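# Mount centrifuge rotor and knob, or tag expired rotor HOLD

## Task

The date is 4 September 2026. First read the use-by date on the card on the centrifuge. If the rotor is still in date, lower it fully onto the centrifuge drive, then thread the knob onto the shaft's tip and turn it down until it seats on the rotor and is firmly tight. If the date has passed, do not mount the rotor: leave it where it is and set the HOLD block on top of it. In either case the rotor must never be dropped.

## Robot and tools

Robot: two Doosan M1013 six-joint arms, left_arm and right_arm, each carrying a Robotiq 2F-85 two-finger gripper with a wrist camera. Joint order in every row and every result list, base to tip: waist (joint_1), shoulder (joint_2), elbow (joint_3), forearm roll (joint_4), wrist pitch (joint_5), wrist roll (joint_6). Stated ranges in radians: elbow -2.792 to 2.792; all other joints -6.283 to 6.283. The true end of a joint may sit up to 0.010 rad away from the stated one, and commands beyond it are clipped (the result may say "joint sent to its limit").

Frames: the scene frame has its origin on the table top, halfway between the nominal bases, +z up, +x out over the table, left_arm on the +y side. Actual base positions: left_arm (-0.006, +0.606, 0) m, right_arm (-0.012, -0.438, 0) m, each yawed slightly (quat_wxyz near identity). Hand positions, orientations, velocities and wrist-camera poses in results are given in each arm's own base frame; fixed cameras and the table use the scene frame. Printed hand pose may be off by a few cm. end_effector_position is the point between the pads when closed; fingers point along gripper +z and close along its y axis; fingertips reach about 19 mm past that point closed, 6 mm open. A block protrudes about 10 cm toward gripper +x from the wrist-roll axis.

A command row has 18 numbers: left_arm's 6 absolute joint target angles (rad), then its gripper position, force_limit, speed; then the same 9 for right_arm. The three gripper numbers lie in [-1, 1]. position is an absolute opening: +1 is 85 mm open, about -0.8 brings the pads together, -1 closes until blocked. force_limit sets motor push (harder toward +1); speed sets closing rate (about 20, 85, 150 mm/s at -1, 0, +1). Both start at +1. Both arms always need numbers; to leave a gripper unchanged resend its last three values. A new force or speed only applies after a position change of at least 0.01.

Tools:
- execute_actions(actions, cameras): actions is a list of actions; each action is up to 15 rows, one per 1/30 s step, the final row held for the remaining steps. Images arrive only with an empty actions list or when cameras names them.
- move(target, speed, blend, stop_force, zero, blocking, cameras): target is one 18-number row or a list of up to 15 rows of absolute joint goals; joints interpolate together, so the hand follows a curve and avoids nothing. speed: rad/s of the joint with furthest to travel, 0.01 to 3.92, default 0.5, one value or one per target. blend: corner rounding in rad for lists, default 0 (stop at each). stop_force: 10 to 80 N, one value for both arms; an arm halts on sensing that much resistance against its motion (use with slow speed; not reliable near singular poses or for light objects). zero (default true) re-zeroes the force estimate before moving. blocking=false returns after about 0.5 s while the move continues; not allowed with stop_force. Result adds a "move:" line: done, off_target, moving, held or fault, possibly limits=held.
- wait(seconds 0 to 10, cameras): lets time pass holding current commands.
- stop(cameras): brakes a running move; fingers keep moving.
- zoom_image(camera, region): region [x0, y0, x1, y1] in pixels of the latest image, at most 504 wide and high. Cameras: cam_head_left, cam_head_right, cam_low, cam_left_wrist, cam_right_wrist, all 672x504. Use it to read the card date.
- clear_fault(arm): clears a reported torque or force fault on left_arm or right_arm.
- read_manual(section): licence texts only.
- finished_scene(scene=1): ends the scene permanently.

Results: Joint positions, Joint velocities (may read "within noise"), Joint targets (what joints are being driven to now), Tool commands, end_effector_position/quat/velocities, object_status per gripper (0 moving, 1 blocked while opening, 2 blocked while closing = holding something, 3 at requested opening or fully shut), position_measured in counts (3 open, ~78 = 60 mm, 130 = 40 mm, 180 = 20 mm, 230 pads touching), Joint torques, External joint torques, Flange force along gripper axes, plus lines such as "joint command not followed" (clearance check between arms), MOTOR HOT, TORQUE FAULT, FORCE FAULT, OVER-TEMPERATURE FAULT.

To grasp: command -1 and keep it, then confirm object_status 2. Joint speed and lead per step are capped, so long moves take several actions; send the remainder if unfinished. To hold a joint, resend its Joint targets value.

Cautions: arms are stiff, so aiming even slightly past a solid contact can trigger a fault; a torque fault trips at joint load limits (waist/shoulder 302, elbow 142, wrist joints 40 N m) and a force fault at 144 N on any part. Keep the arms apart; pressing them together, or gripping the other arm's fingers, can end the scene. Avoid fast impacts, hard pushes, twisting or heavy swinging loads, and hard grips on parts still resting on something. Never drop the rotor, never release a moving part, and keep everything on the table. Long holding or stretched poses heat motors. Loose objects may be nudged by outside disturbances.

Each tool is called after "Request:" in YAML: its name, and indented under it one key for each argument.

## Session

Request:
execute_actions:
  actions: []

Scene clock: 0.00 s.
left_arm: end_effector_position=(+0.3520, -0.1234, +0.2346) position_measured=3 object_status=3 end_effector_quat_wxyz=(-0.491, -0.448, +0.660, -0.349) | right_arm: end_effector_position=(+0.8902, -0.3543, +0.3886) position_measured=3 object_status=3 end_effector_quat_wxyz=(+0.146, +0.875, -0.453, +0.095)
Joint positions: left_arm=[0.222 0.211 2.281 -0.944 1.671 -0.513] | right_arm=[-0.32 0.614 0.957 -0.322 1.431 -2.484]
Joint velocities: within noise
Joint torques (N m): no reading
External joint torques (N m): no reading
Flange force (N): no reading
Joint targets: left_arm=[0.222 0.211 2.281 -0.944 1.671 -0.513] | right_arm=[-0.320 0.614 0.957 -0.322 1.431 -2.484]
Tool commands: left_gripper/position=+1.0 left_gripper/force_limit=+1.0 left_gripper/speed=+1.0 right_gripper/position=+1.0 right_gripper/force_limit=+1.0 right_gripper/speed=+1.0

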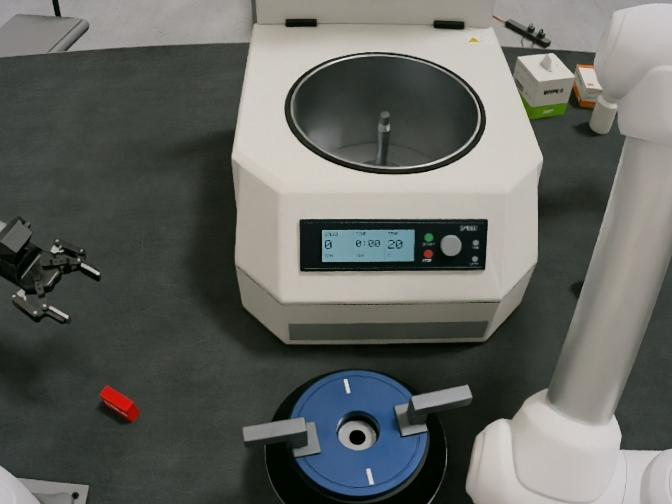

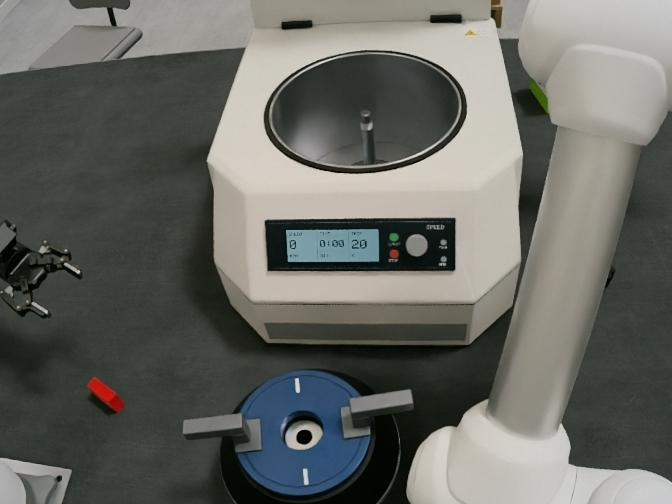

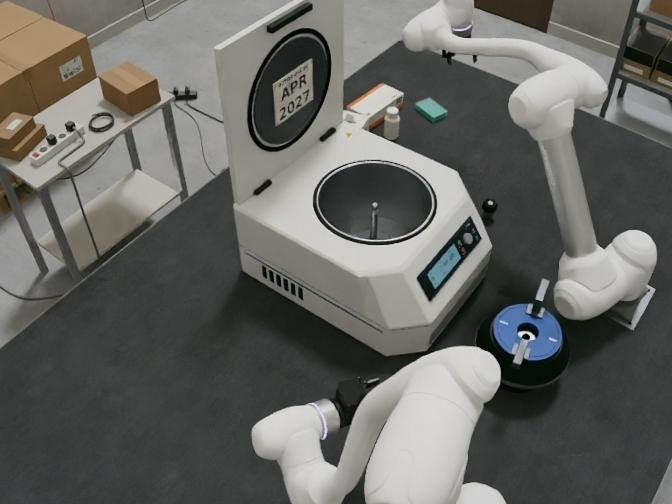

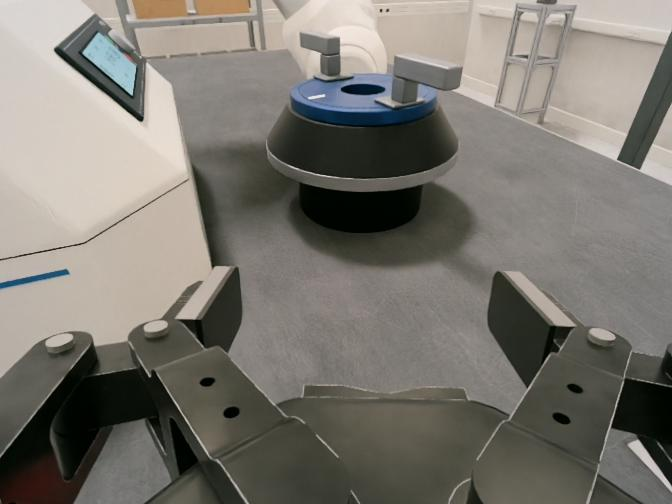

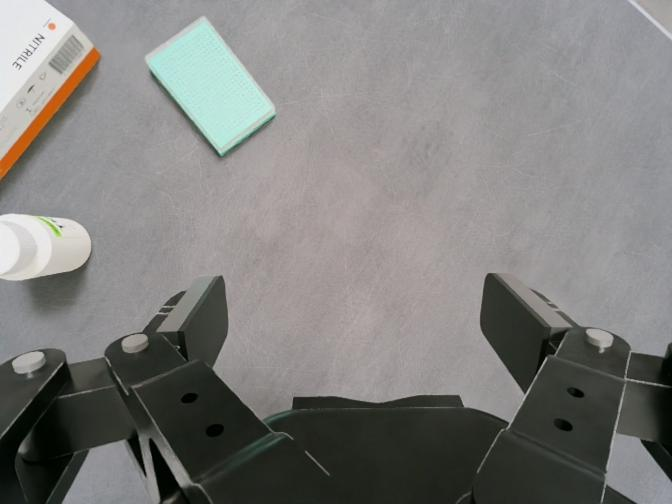

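Request:
zoom_image:
  camera: "cam_low"
  region: [240, 30, 340, 140]

Request:
zoom_image:
  camera: "cam_low"
  region: [300, 150, 580, 400]

Request:
zoom_image:
  camera: "cam_left_wrist"
  region: [240, 0, 480, 240]

Request:
zoom_image:
  camera: "cam_head_left"
  region: [220, 360, 480, 504]

Request:
zoom_image:
  camera: "cam_head_left"
  region: [270, 40, 500, 190]

Scaled by 4.582 from the camera's 672x504 image, which has a finer 960x720 frame.

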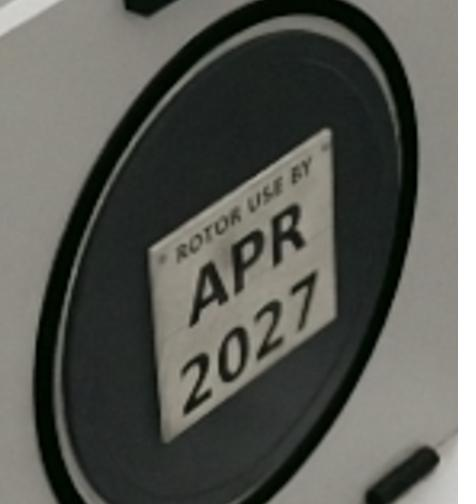

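Scaled by 1.800 from the camera's 672x504 image, which has a finer 960x720 frame.

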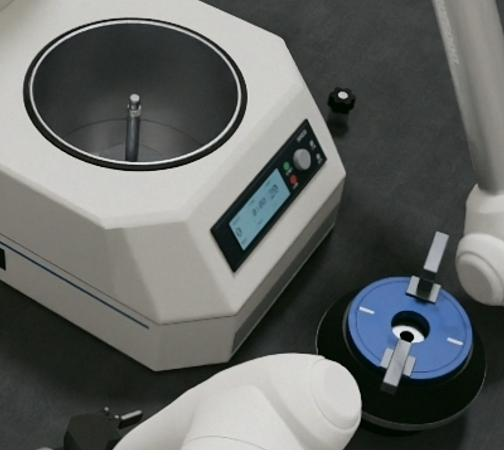

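Scaled by 2.100 from the camera's 672x504 image, which has a finer 960x720 frame.

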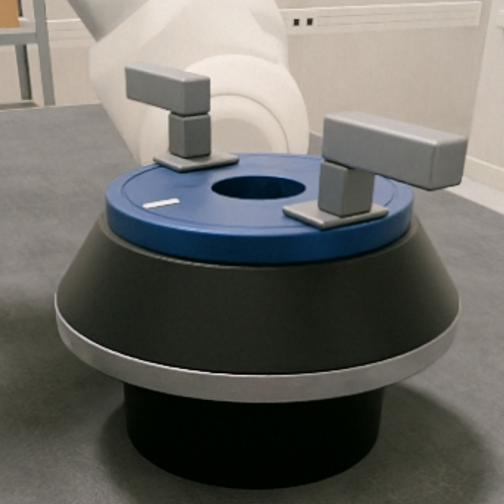

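Scaled by 1.938 from the camera's 672x504 image, which has a finer 960x720 frame.

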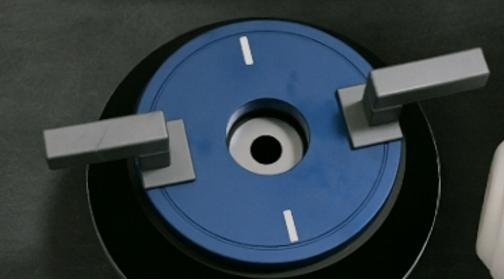

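Scaled by 2.191 from the camera's 672x504 image, which has a finer 960x720 frame.

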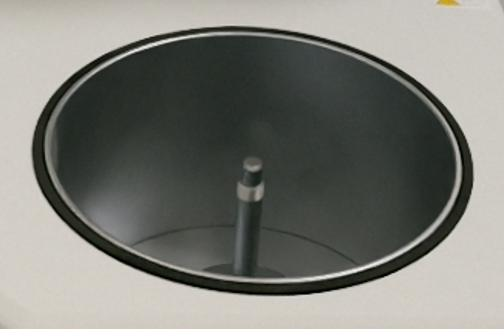

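Request:
move:
  target:
    - [0.222,-0.0215,1.5633,-0.5,1.65,-0.2,1,1,1,-0.32,0.4,1.1,-0.2,1.5,-2.2,1,1,1]
    - [-1.2317,-0.0215,1.5633,0,1.5998,0.323,1,1,1,-0.135,0.0956,1.3518,0,1.6942,-1.728,1,1,1]
  speed: 0.8
  blend: [0.1,0]
  cameras: ["all"]

Scene clock: 8.20 s.
left_arm: end_effector_position=(+0.2140, -0.5029, +0.5002) position_measured=3 object_status=3 end_effector_quat_wxyz=(+0.000, +0.701, +0.713, +0.000) | right_arm: end_effector_position=(+0.6130, -0.0484, +0.5501) position_measured=3 object_status=3 end_effector_quat_wxyz=(+0.000, +0.715, -0.699, +0.000)
Joint positions: left_arm=[-1.232 -0.022 1.563 0 1.6 0.323] | right_arm=[-0.135 0.096 1.352 0 1.694 -1.728]
Joint torques (N m): left_arm=[1.55 -40.53 -42.93 3.4 0.2 -0.19] | right_arm=[0.42 -49.8 -43.25 4.69 -0.1 0.46]
External joint torques (N m): left_arm=[-1.56 -0.41 -0.4 1.04 -0.14 0.19] | right_arm=[-0.54 -3.03 0.28 -0.4 0.07 -0.46]
Flange force (N): left_arm=[-0.8 -2.4 -0.5] | right_arm=[1.0 5.7 1.1]
Joint targets: left_arm=[-1.232 -0.021 1.563 0.000 1.600 0.323] | right_arm=[-0.135 0.096 1.352 0.000 1.694 -1.728]
move: done

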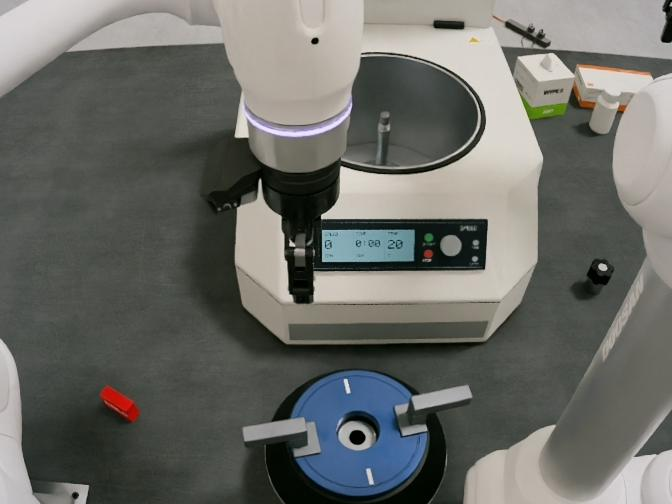

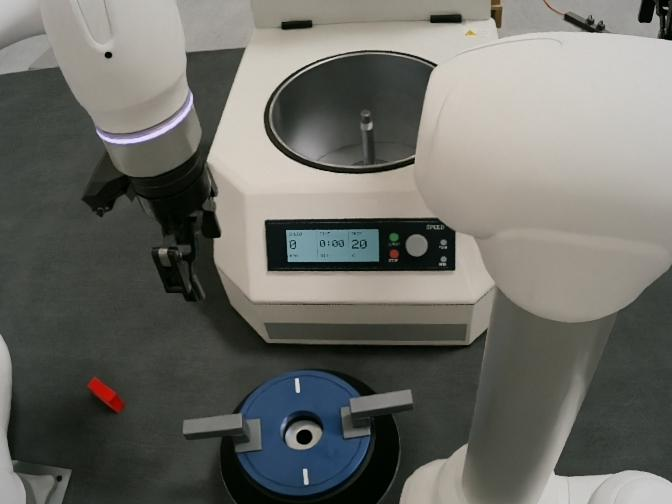

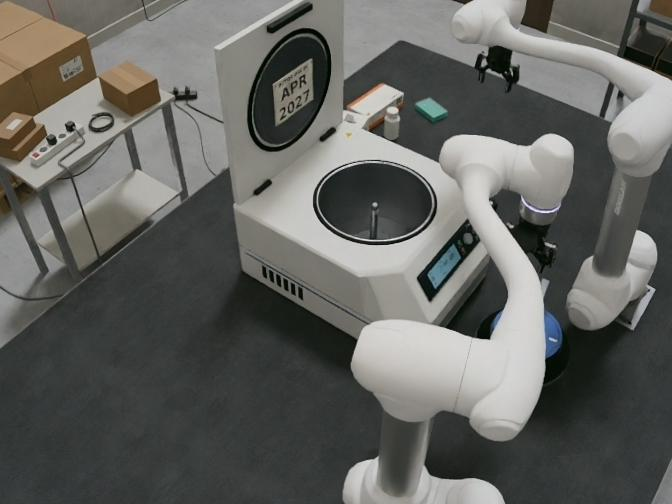

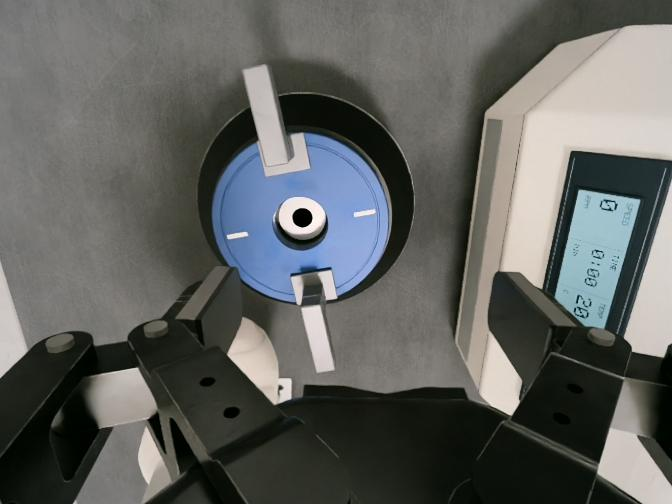

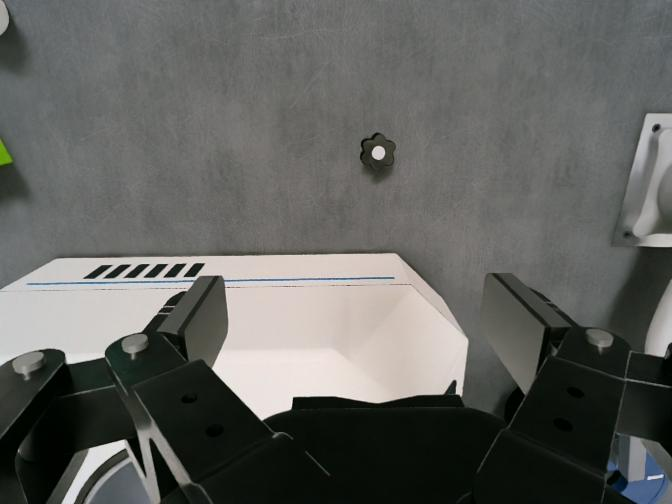

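Request:
move:
  target: [-0.5661,0.602,0.6505,0,1.889,0.989,1,1,1,-0.135,0.0956,1.3518,0,1.6942,-1.728,1,1,1]
  speed: 0.8
  cameras: ["cam_left_wrist","cam_low","cam_head_left"]

Request:
zoom_image:
  camera: "cam_left_wrist"
  region: [100, 50, 604, 504]

Scene clock: 12.53 s.
left_arm: end_effector_position=(+0.7628, -0.4441, +0.5501) position_measured=3 object_status=3 end_effector_quat_wxyz=(+0.000, +0.702, +0.713, +0.000) | right_arm: end_effector_position=(+0.6130, -0.0484, +0.5501) position_measured=3 object_status=3 end_effector_quat_wxyz=(+0.000, +0.715, -0.699, +0.000)
Joint positions: left_arm=[-0.566 0.602 0.651 0 1.889 0.989] | right_arm=[-0.135 0.096 1.352 0 1.694 -1.728]
Joint torques (N m): left_arm=[2.33 -101.69 -40.83 3.32 0.19 -0.19] | right_arm=[0.42 -49.9 -43.22 4.69 -0.1 0.44]
External joint torques (N m): left_arm=[-2.21 0.15 -0.39 0.94 -0.16 0.19] | right_arm=[-0.53 -2.94 0.3 -0.4 0.08 -0.44]
Flange force (N): left_arm=[-2.8 0.2 -1.0] | right_arm=[1.0 5.6 1.1]
Joint targets: left_arm=[-0.566 0.602 0.650 0.000 1.889 0.989] | right_arm=[-0.135 0.096 1.352 0.000 1.694 -1.728]
move: done
Images, in order (width x height): cam_head_left 672x504, cam_low 672x504, cam_left_wrist 672x504.

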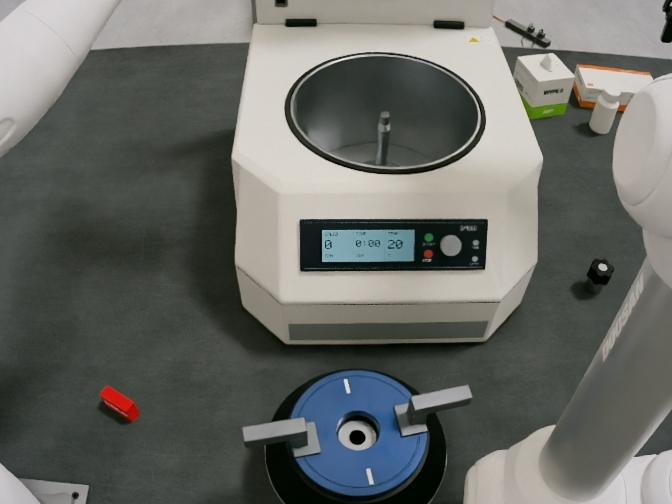

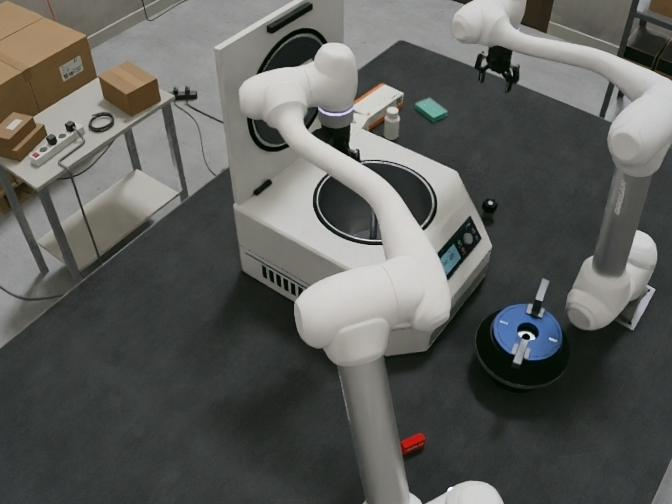

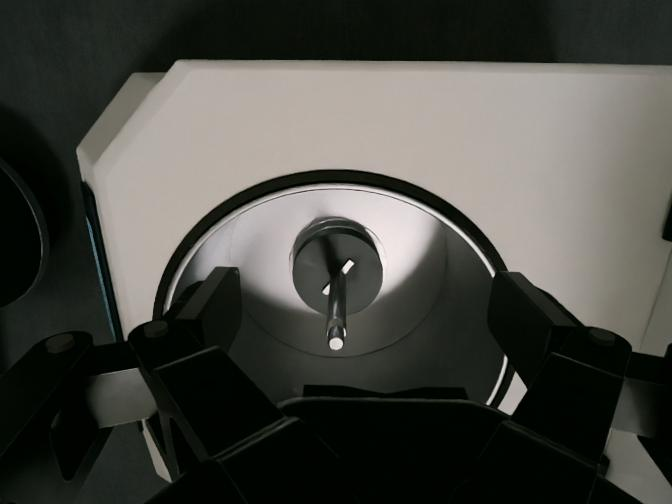

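Scaled by 1.000.

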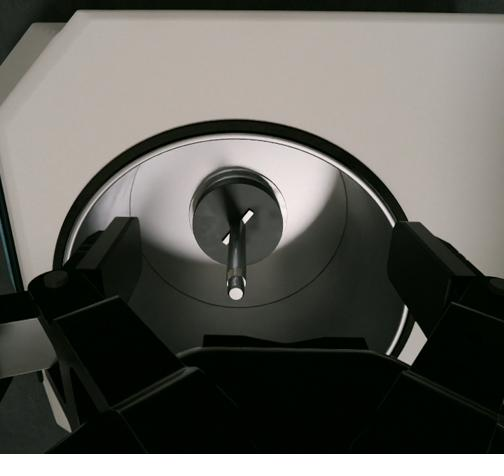

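Request:
zoom_image:
  camera: "cam_left_wrist"
  region: [276, 200, 396, 360]

Request:
zoom_image:
  camera: "cam_low"
  region: [310, 150, 440, 250]

Scaled by 3.150 from the camera's 672x504 image, which has a finer 960x720 frame.

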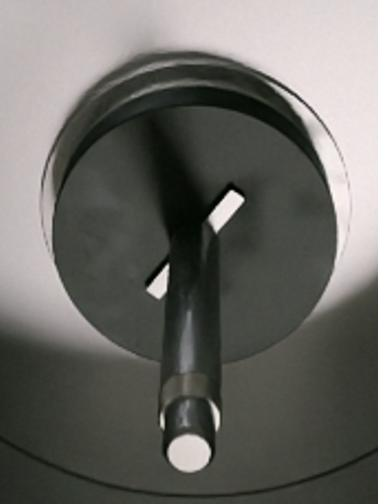

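Scaled by 3.877 from the camera's 672x504 image, which has a finer 960x720 frame.

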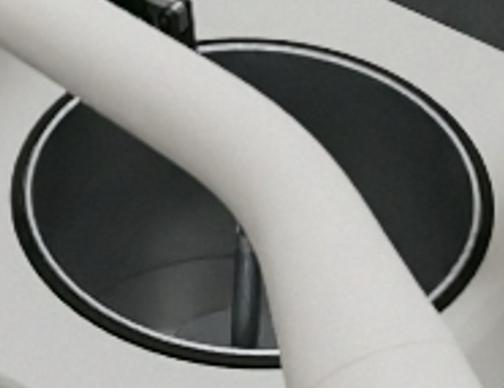

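Request:
move:
  target: [-1.326,-0.1219,1.9267,0,1.3368,0.058,1,1,1,1.0474,-0.2182,2.0042,0,1.3556,-0.7165,1,1,1]
  speed: 0.7
  cameras: ["all"]

Scene clock: 16.97 s.
left_arm: end_effector_position=(+0.5196, -0.5471, +0.5112) position_measured=3 object_status=3 end_effector_quat_wxyz=(+0.000, +0.678, +0.735, +0.000) | right_arm: end_effector_position=(+0.4652, +0.2478, +0.4628) position_measured=3 object_status=3 end_effector_quat_wxyz=(+0.000, +0.743, -0.670, +0.000)
Joint positions: left_arm=[-0.857 0.325 1.139 0 1.678 0.633] | right_arm=[0.424 -0.053 1.66 0 1.534 -1.25]
Joint torques (N m): left_arm=[1.71 -77.17 -42.78 3.47 0.26 -0.2] | right_arm=[0.69 -34.74 -43.94 4.73 -0.02 0.43]
External joint torques (N m): left_arm=[-2.06 0.61 -0.02 0.92 -0.2 0.2] | right_arm=[-0.75 -2.77 0.62 -0.4 0.03 -0.43]
Flange force (N): left_arm=[-2.3 -1.4 0.2] | right_arm=[4.2 4.3 0.9]
Joint targets: left_arm=[-0.857 0.325 1.139 0.000 1.678 0.633] | right_arm=[0.424 -0.053 1.660 0.000 1.534 -1.250]
move: held (left_arm; a check stopped the path), off_target (right_arm; braked when a check withheld steps of left_arm); limits=held; left_arm: the elbow is farthest, 0.788 rad from its target; right_arm: the waist is farthest, 0.624 rad from its target
joint command not followed: on one or more control steps a check withheld the commanded joint targets of the left arm, and it was not sent them on those steps.
cause: the commanded joint targets, or the way to them, would bring a part of the robot too close to another arm (a part of this arm just beyond the wrist pitch and a part of the right arm just beyond the forearm roll, at the place that arm is still heading or pushing toward).

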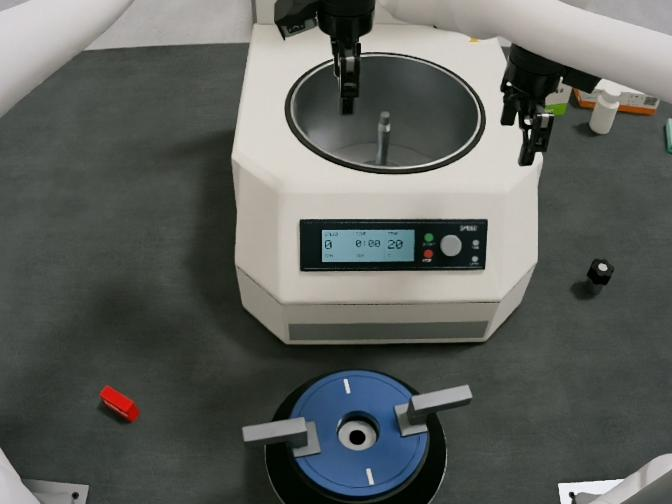

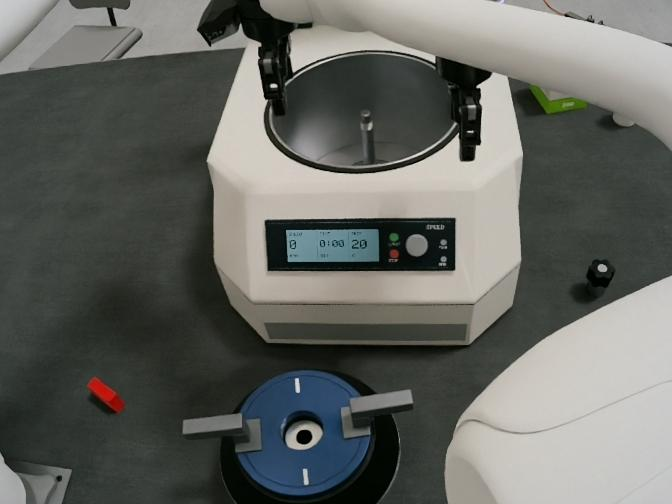

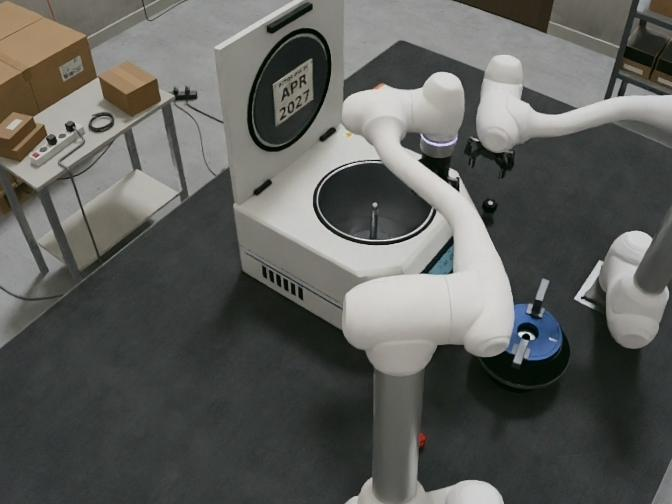

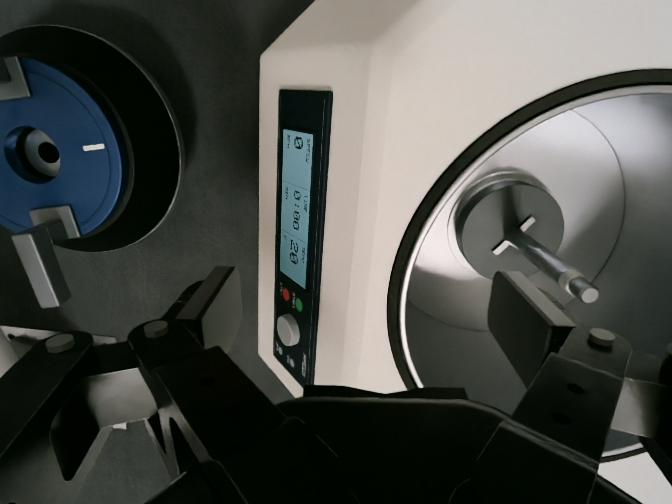

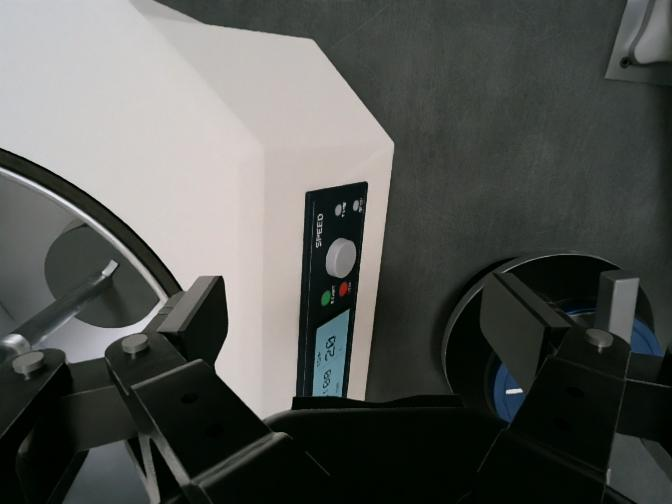

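Request:
move:
  target:
    - [-1.326,-0.1219,1.9267,0,1.3368,0.058,1,1,1,0.424,-0.053,1.66,0,1.534,-1.25,1,1,1]
    - [-1.326,-0.1219,1.9267,0,1.3368,0.058,1,1,1,1.0474,-0.2182,2.0042,0,1.3556,-0.7165,1,1,1]
  speed: 0.7
  cameras: ["all"]

Scene clock: 17.80 s.
left_arm: end_effector_position=(+0.5008, -0.5495, +0.5065) position_measured=3 object_status=3 end_effector_quat_wxyz=(+0.000, +0.676, +0.737, +0.000) | right_arm: end_effector_position=(+0.4652, +0.2478, +0.4628) position_measured=3 object_status=3 end_effector_quat_wxyz=(+0.000, +0.743, -0.670, +0.000)
Joint positions: left_arm=[-0.878 0.305 1.175 0 1.662 0.607] | right_arm=[0.424 -0.053 1.66 0 1.534 -1.25]
Joint torques (N m): left_arm=[1.39 -74.87 -42.8 3.42 0.18 -0.21] | right_arm=[0.79 -34.72 -43.45 4.72 -0.05 0.46]
External joint torques (N m): left_arm=[-1.12 -0.24 -0.37 1.03 -0.13 0.21] | right_arm=[-0.76 -3.43 -0.05 -0.37 0.06 -0.46]
Flange force (N): left_arm=[-1.0 -0.8 -0.5] | right_arm=[4.3 4.4 -0.4]
Joint targets: left_arm=[-0.878 0.305 1.175 0.000 1.662 0.607] | right_arm=[0.424 -0.053 1.660 0.000 1.534 -1.250]
move: held (left_arm; a check stopped the path), off_target (right_arm); path passed 0 of 2 targets; limits=held; left_arm: the elbow is farthest, 0.752 rad from its target; right_arm: the waist is farthest, 0.624 rad from its target
joint command not followed: on one or more control steps a check withheld the commanded joint targets of the left arm, and it was not sent them on those steps.
cause: the commanded joint targets, or the way to them, would bring a part of the robot too close to another arm (a part of this arm just beyond the wrist pitch and a part of the right arm just beyond the forearm roll, at the place that arm is still heading or pushing toward).

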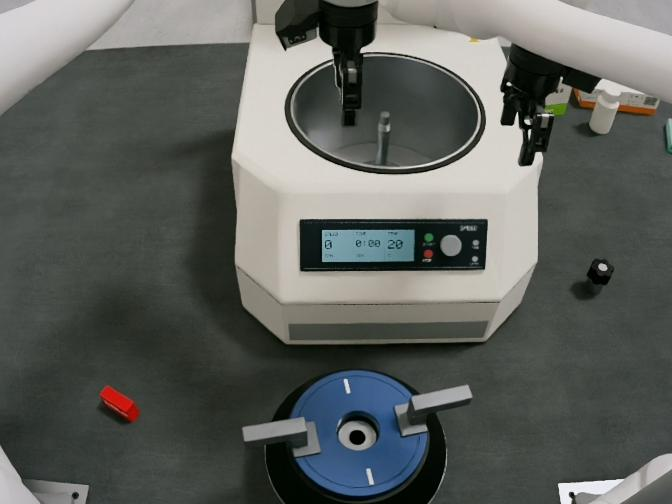

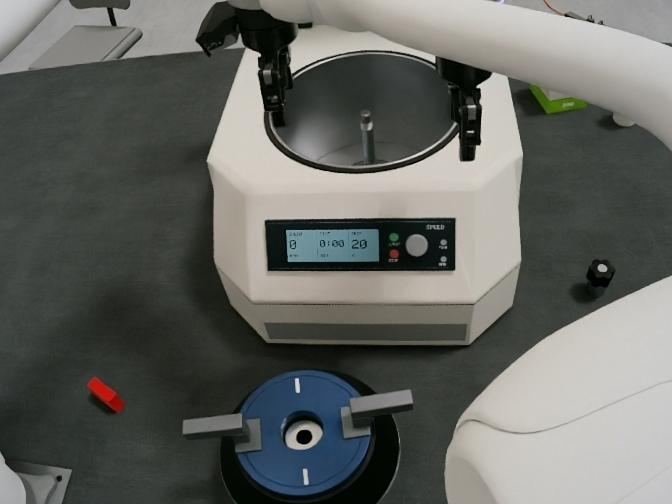

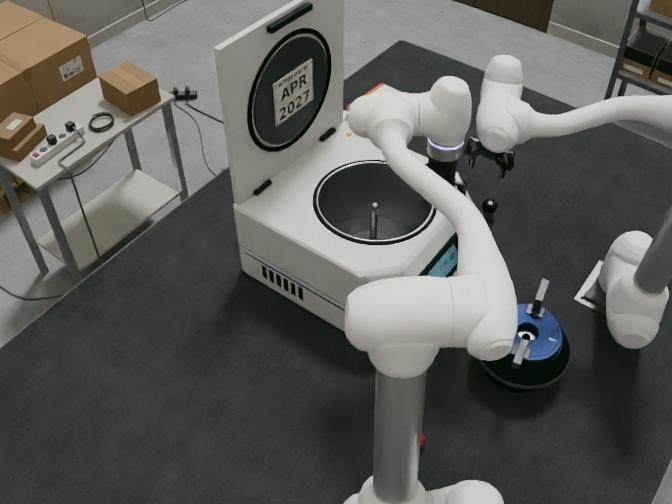

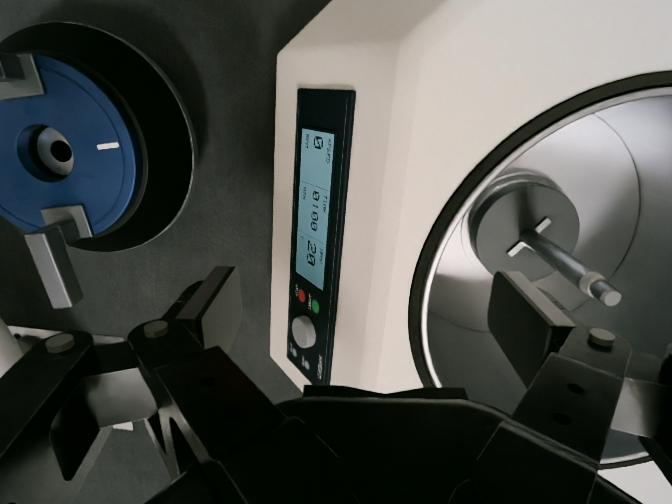

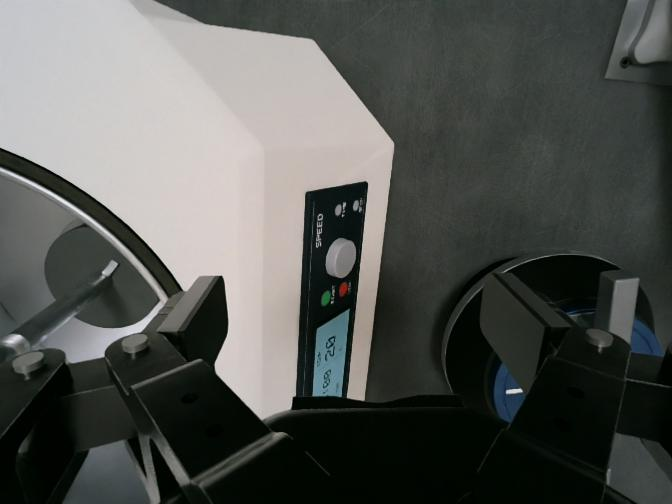

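Request:
move:
  target:
    - [-0.878,0.305,1.175,0,1.662,0.607,1,1,1,-0.135,0.0956,1.3518,0,1.6942,-1.728,1,1,1]
    - [-1.326,-0.1219,1.9267,0,1.3368,0.058,1,1,1,-0.135,0.0956,1.3518,0,1.6942,-1.728,1,1,1]
    - [-1.326,-0.1219,1.9267,0,1.3368,0.058,1,1,1,1.0474,-0.2182,2.0042,0,1.3556,-0.7165,1,1,1]
  speed: 0.7
  cameras: ["all"]

Scene clock: 22.73 s.
left_arm: end_effector_position=(+0.1470, -0.4460, +0.3499) position_measured=3 object_status=3 end_effector_quat_wxyz=(+0.000, +0.638, +0.770, +0.000) | right_arm: end_effector_position=(+0.1760, +0.3740, +0.3501) position_measured=3 object_status=3 end_effector_quat_wxyz=(+0.000, +0.772, -0.636, +0.000)
Joint positions: left_arm=[-1.326 -0.122 1.927 0 1.337 0.058] | right_arm=[1.047 -0.218 2.004 0 1.356 -0.717]
Joint torques (N m): left_arm=[1.85 -28.46 -41.76 3.31 0.19 -0.16] | right_arm=[0.88 -17.09 -42.62 4.66 -0.03 0.43]
External joint torques (N m): left_arm=[-1.88 -0.6 -0.36 0.99 -0.12 0.16] | right_arm=[-0.77 -2.67 0.29 -0.4 0.08 -0.43]
Flange force (N): left_arm=[0.2 -3.7 -0.5] | right_arm=[6.0 0.8 -0.7]
Joint targets: left_arm=[-1.326 -0.122 1.927 0.000 1.337 0.058] | right_arm=[1.047 -0.218 2.004 0.000 1.356 -0.717]
move: done

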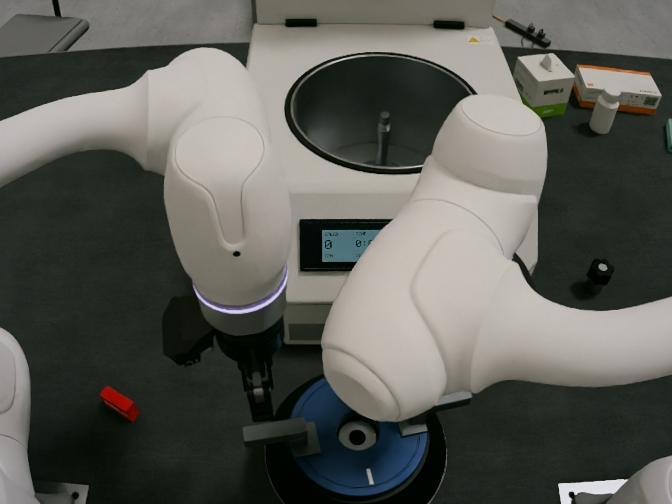

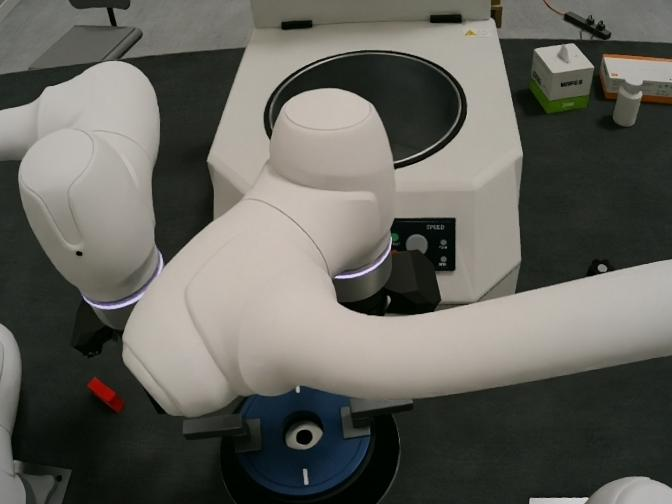

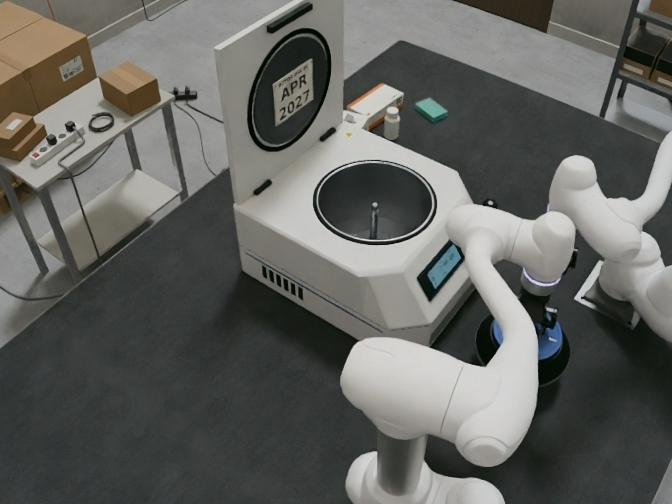

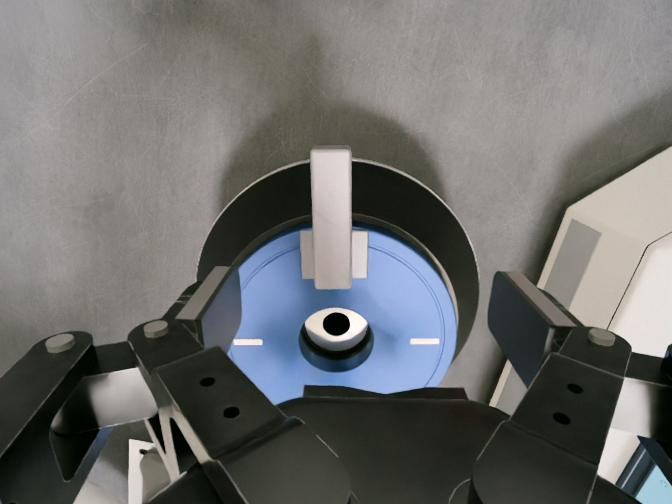

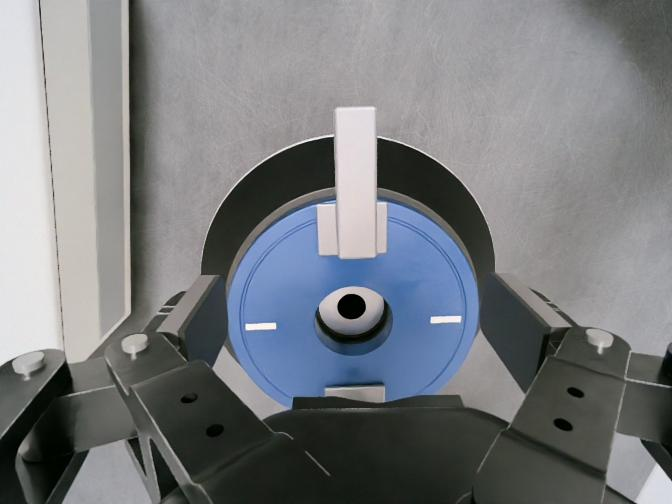

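Request:
move:
  target: [-1.35,-0.1003,2.0008,0,1.2411,0.034,1,1,1,1.02,-0.2244,2.1016,0,1.2644,-0.7239,1,1,1]
  speed: 0.3
  cameras: ["cam_left_wrist","cam_right_wrist","cam_head_left"]

Scene clock: 25.60 s.
left_arm: end_effector_position=(+0.1359, -0.4479, +0.3000) position_measured=3 object_status=3 end_effector_quat_wxyz=(+0.000, +0.638, +0.770, +0.000) | right_arm: end_effector_position=(+0.1773, +0.3547, +0.3000) position_measured=3 object_status=3 end_effector_quat_wxyz=(+0.000, +0.766, -0.643, +0.000)
Joint positions: left_arm=[-1.35 -0.1 2.001 0 1.241 0.034] | right_arm=[1.02 -0.224 2.102 0 1.264 -0.724]
Joint torques (N m): left_arm=[1.77 -29.79 -40.6 3.21 0.18 -0.2] | right_arm=[0.56 -15.29 -40.92 4.58 -0.02 0.49]
External joint torques (N m): left_arm=[-1.85 -0.41 -0.4 0.97 -0.12 0.2] | right_arm=[-0.52 -2.42 -0.25 -0.44 0.08 -0.49]
Flange force (N): left_arm=[0.0 -3.5 -0.6] | right_arm=[4.9 0.5 -1.9]
Joint targets: left_arm=[-1.350 -0.100 2.001 0.000 1.241 0.034] | right_arm=[1.020 -0.224 2.102 0.000 1.264 -0.724]
move: done
Images, in order (width x height): cam_head_left 672x504, cam_left_wrist 672x504, cam_right_wrist 672x504.

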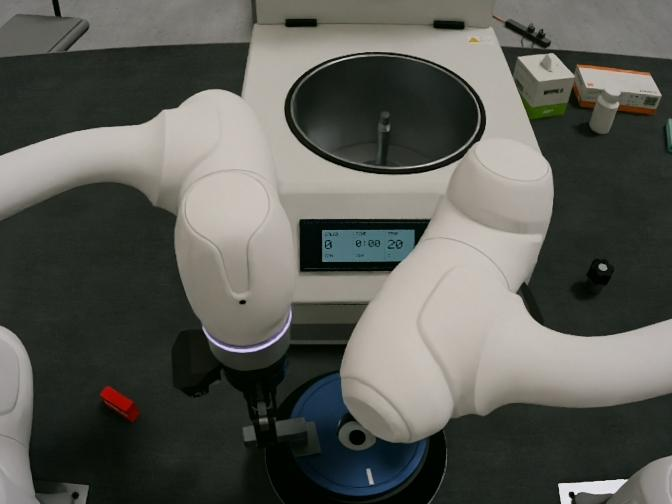

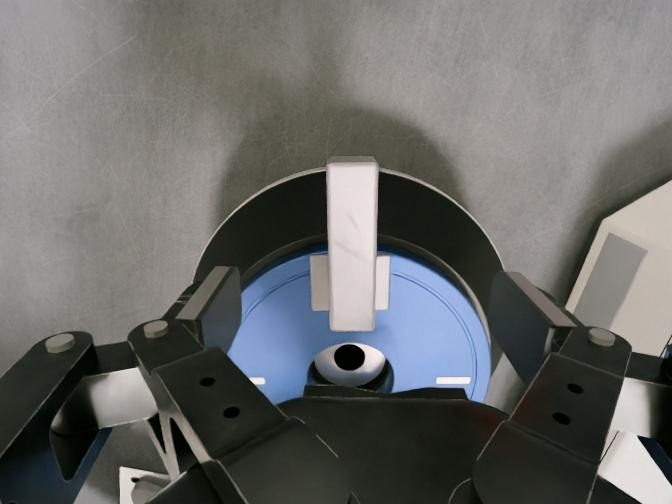

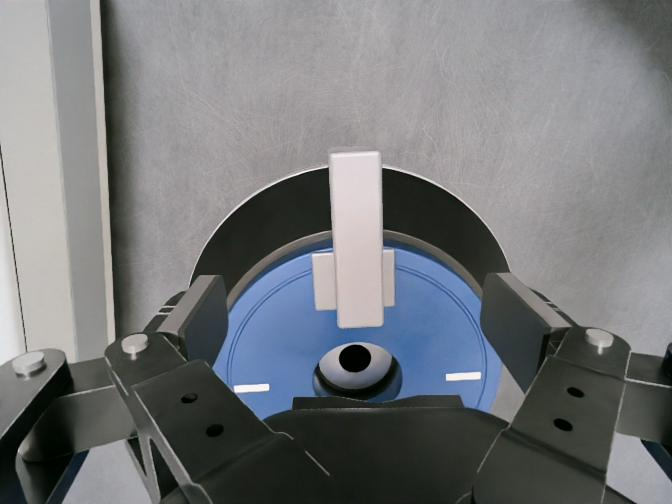

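Request:
move:
  target: [-1.35,-0.0207,2.1308,0,1.0315,0.024,1,1,1,1.0257,-0.1464,2.2430,0,1.0450,-0.7626,1,1,1]
  speed: 0.15
  stop_force: 15
  cameras: ["all"]

Scene clock: 29.33 s.
left_arm: end_effector_position=(+0.1359, -0.4479, +0.1969) position_measured=3 object_status=3 end_effector_quat_wxyz=(+0.000, +0.634, +0.773, +0.000) | right_arm: end_effector_position=(+0.1743, +0.3540, +0.1969) position_measured=3 object_status=3 end_effector_quat_wxyz=(+0.000, +0.780, -0.626, +0.000)
Joint positions: left_arm=[-1.35 -0.021 2.131 0 1.031 0.024] | right_arm=[1.026 -0.146 2.243 0 1.045 -0.763]
Joint torques (N m): left_arm=[1.91 -33.96 -36.61 2.8 0.16 -0.2] | right_arm=[0.7 -19.39 -37.6 4.21 0.05 0.44]
External joint torques (N m): left_arm=[-1.86 -0.91 -0.49 0.98 -0.09 0.2] | right_arm=[-0.67 -2.8 0.04 -0.43 0 -0.44]
Flange force (N): left_arm=[0.6 -3.6 -1.3] | right_arm=[5.9 1.1 -2.8]
Joint targets: left_arm=[-1.350 -0.021 2.131 0.000 1.032 0.024] | right_arm=[1.026 -0.146 2.243 0.000 1.045 -0.763]
move: done

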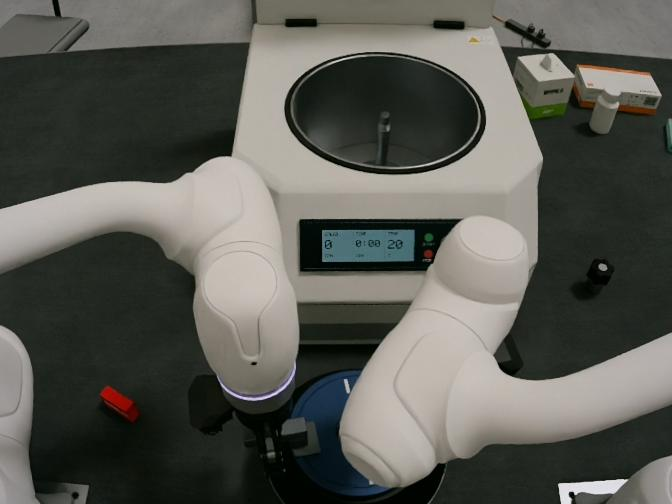

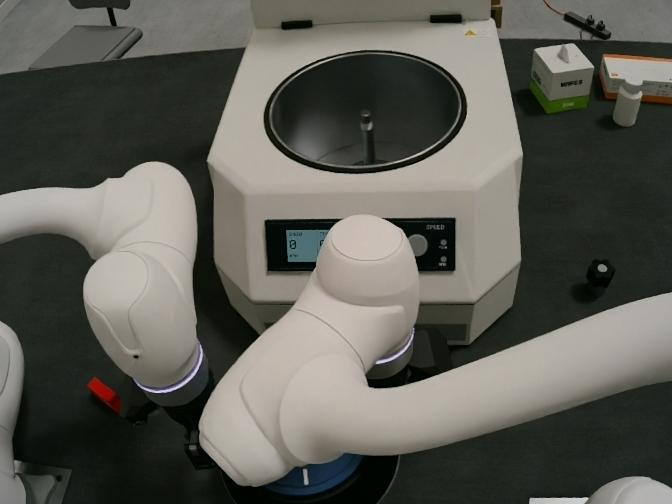

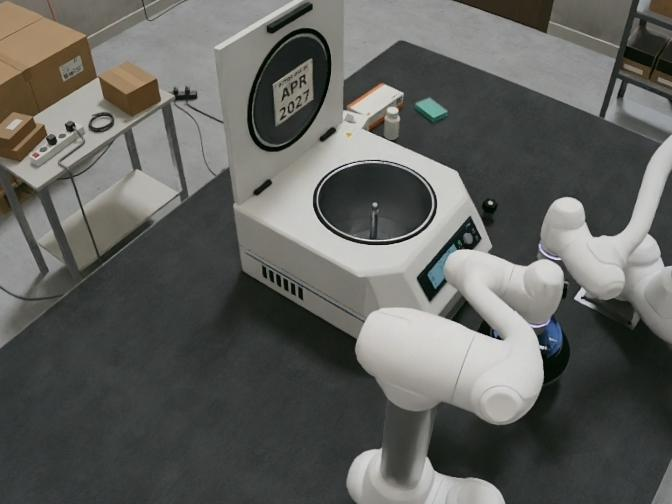

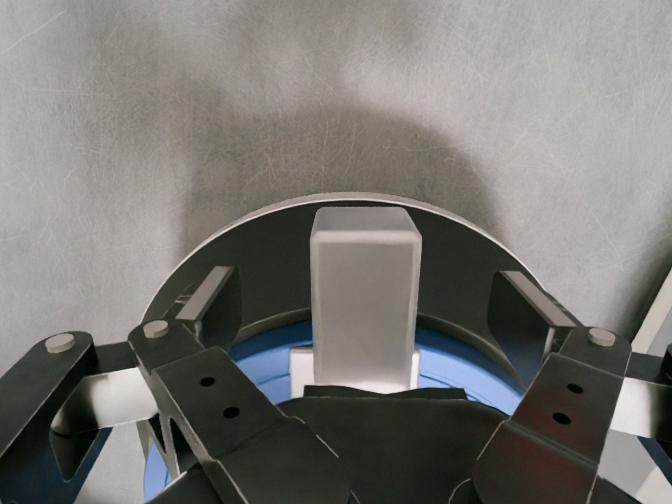

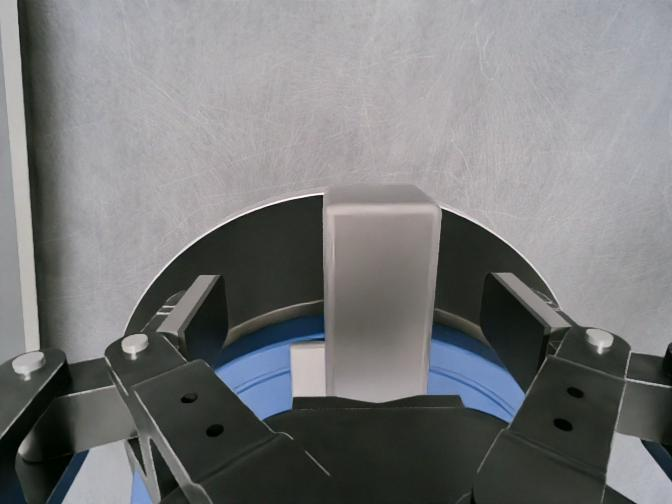

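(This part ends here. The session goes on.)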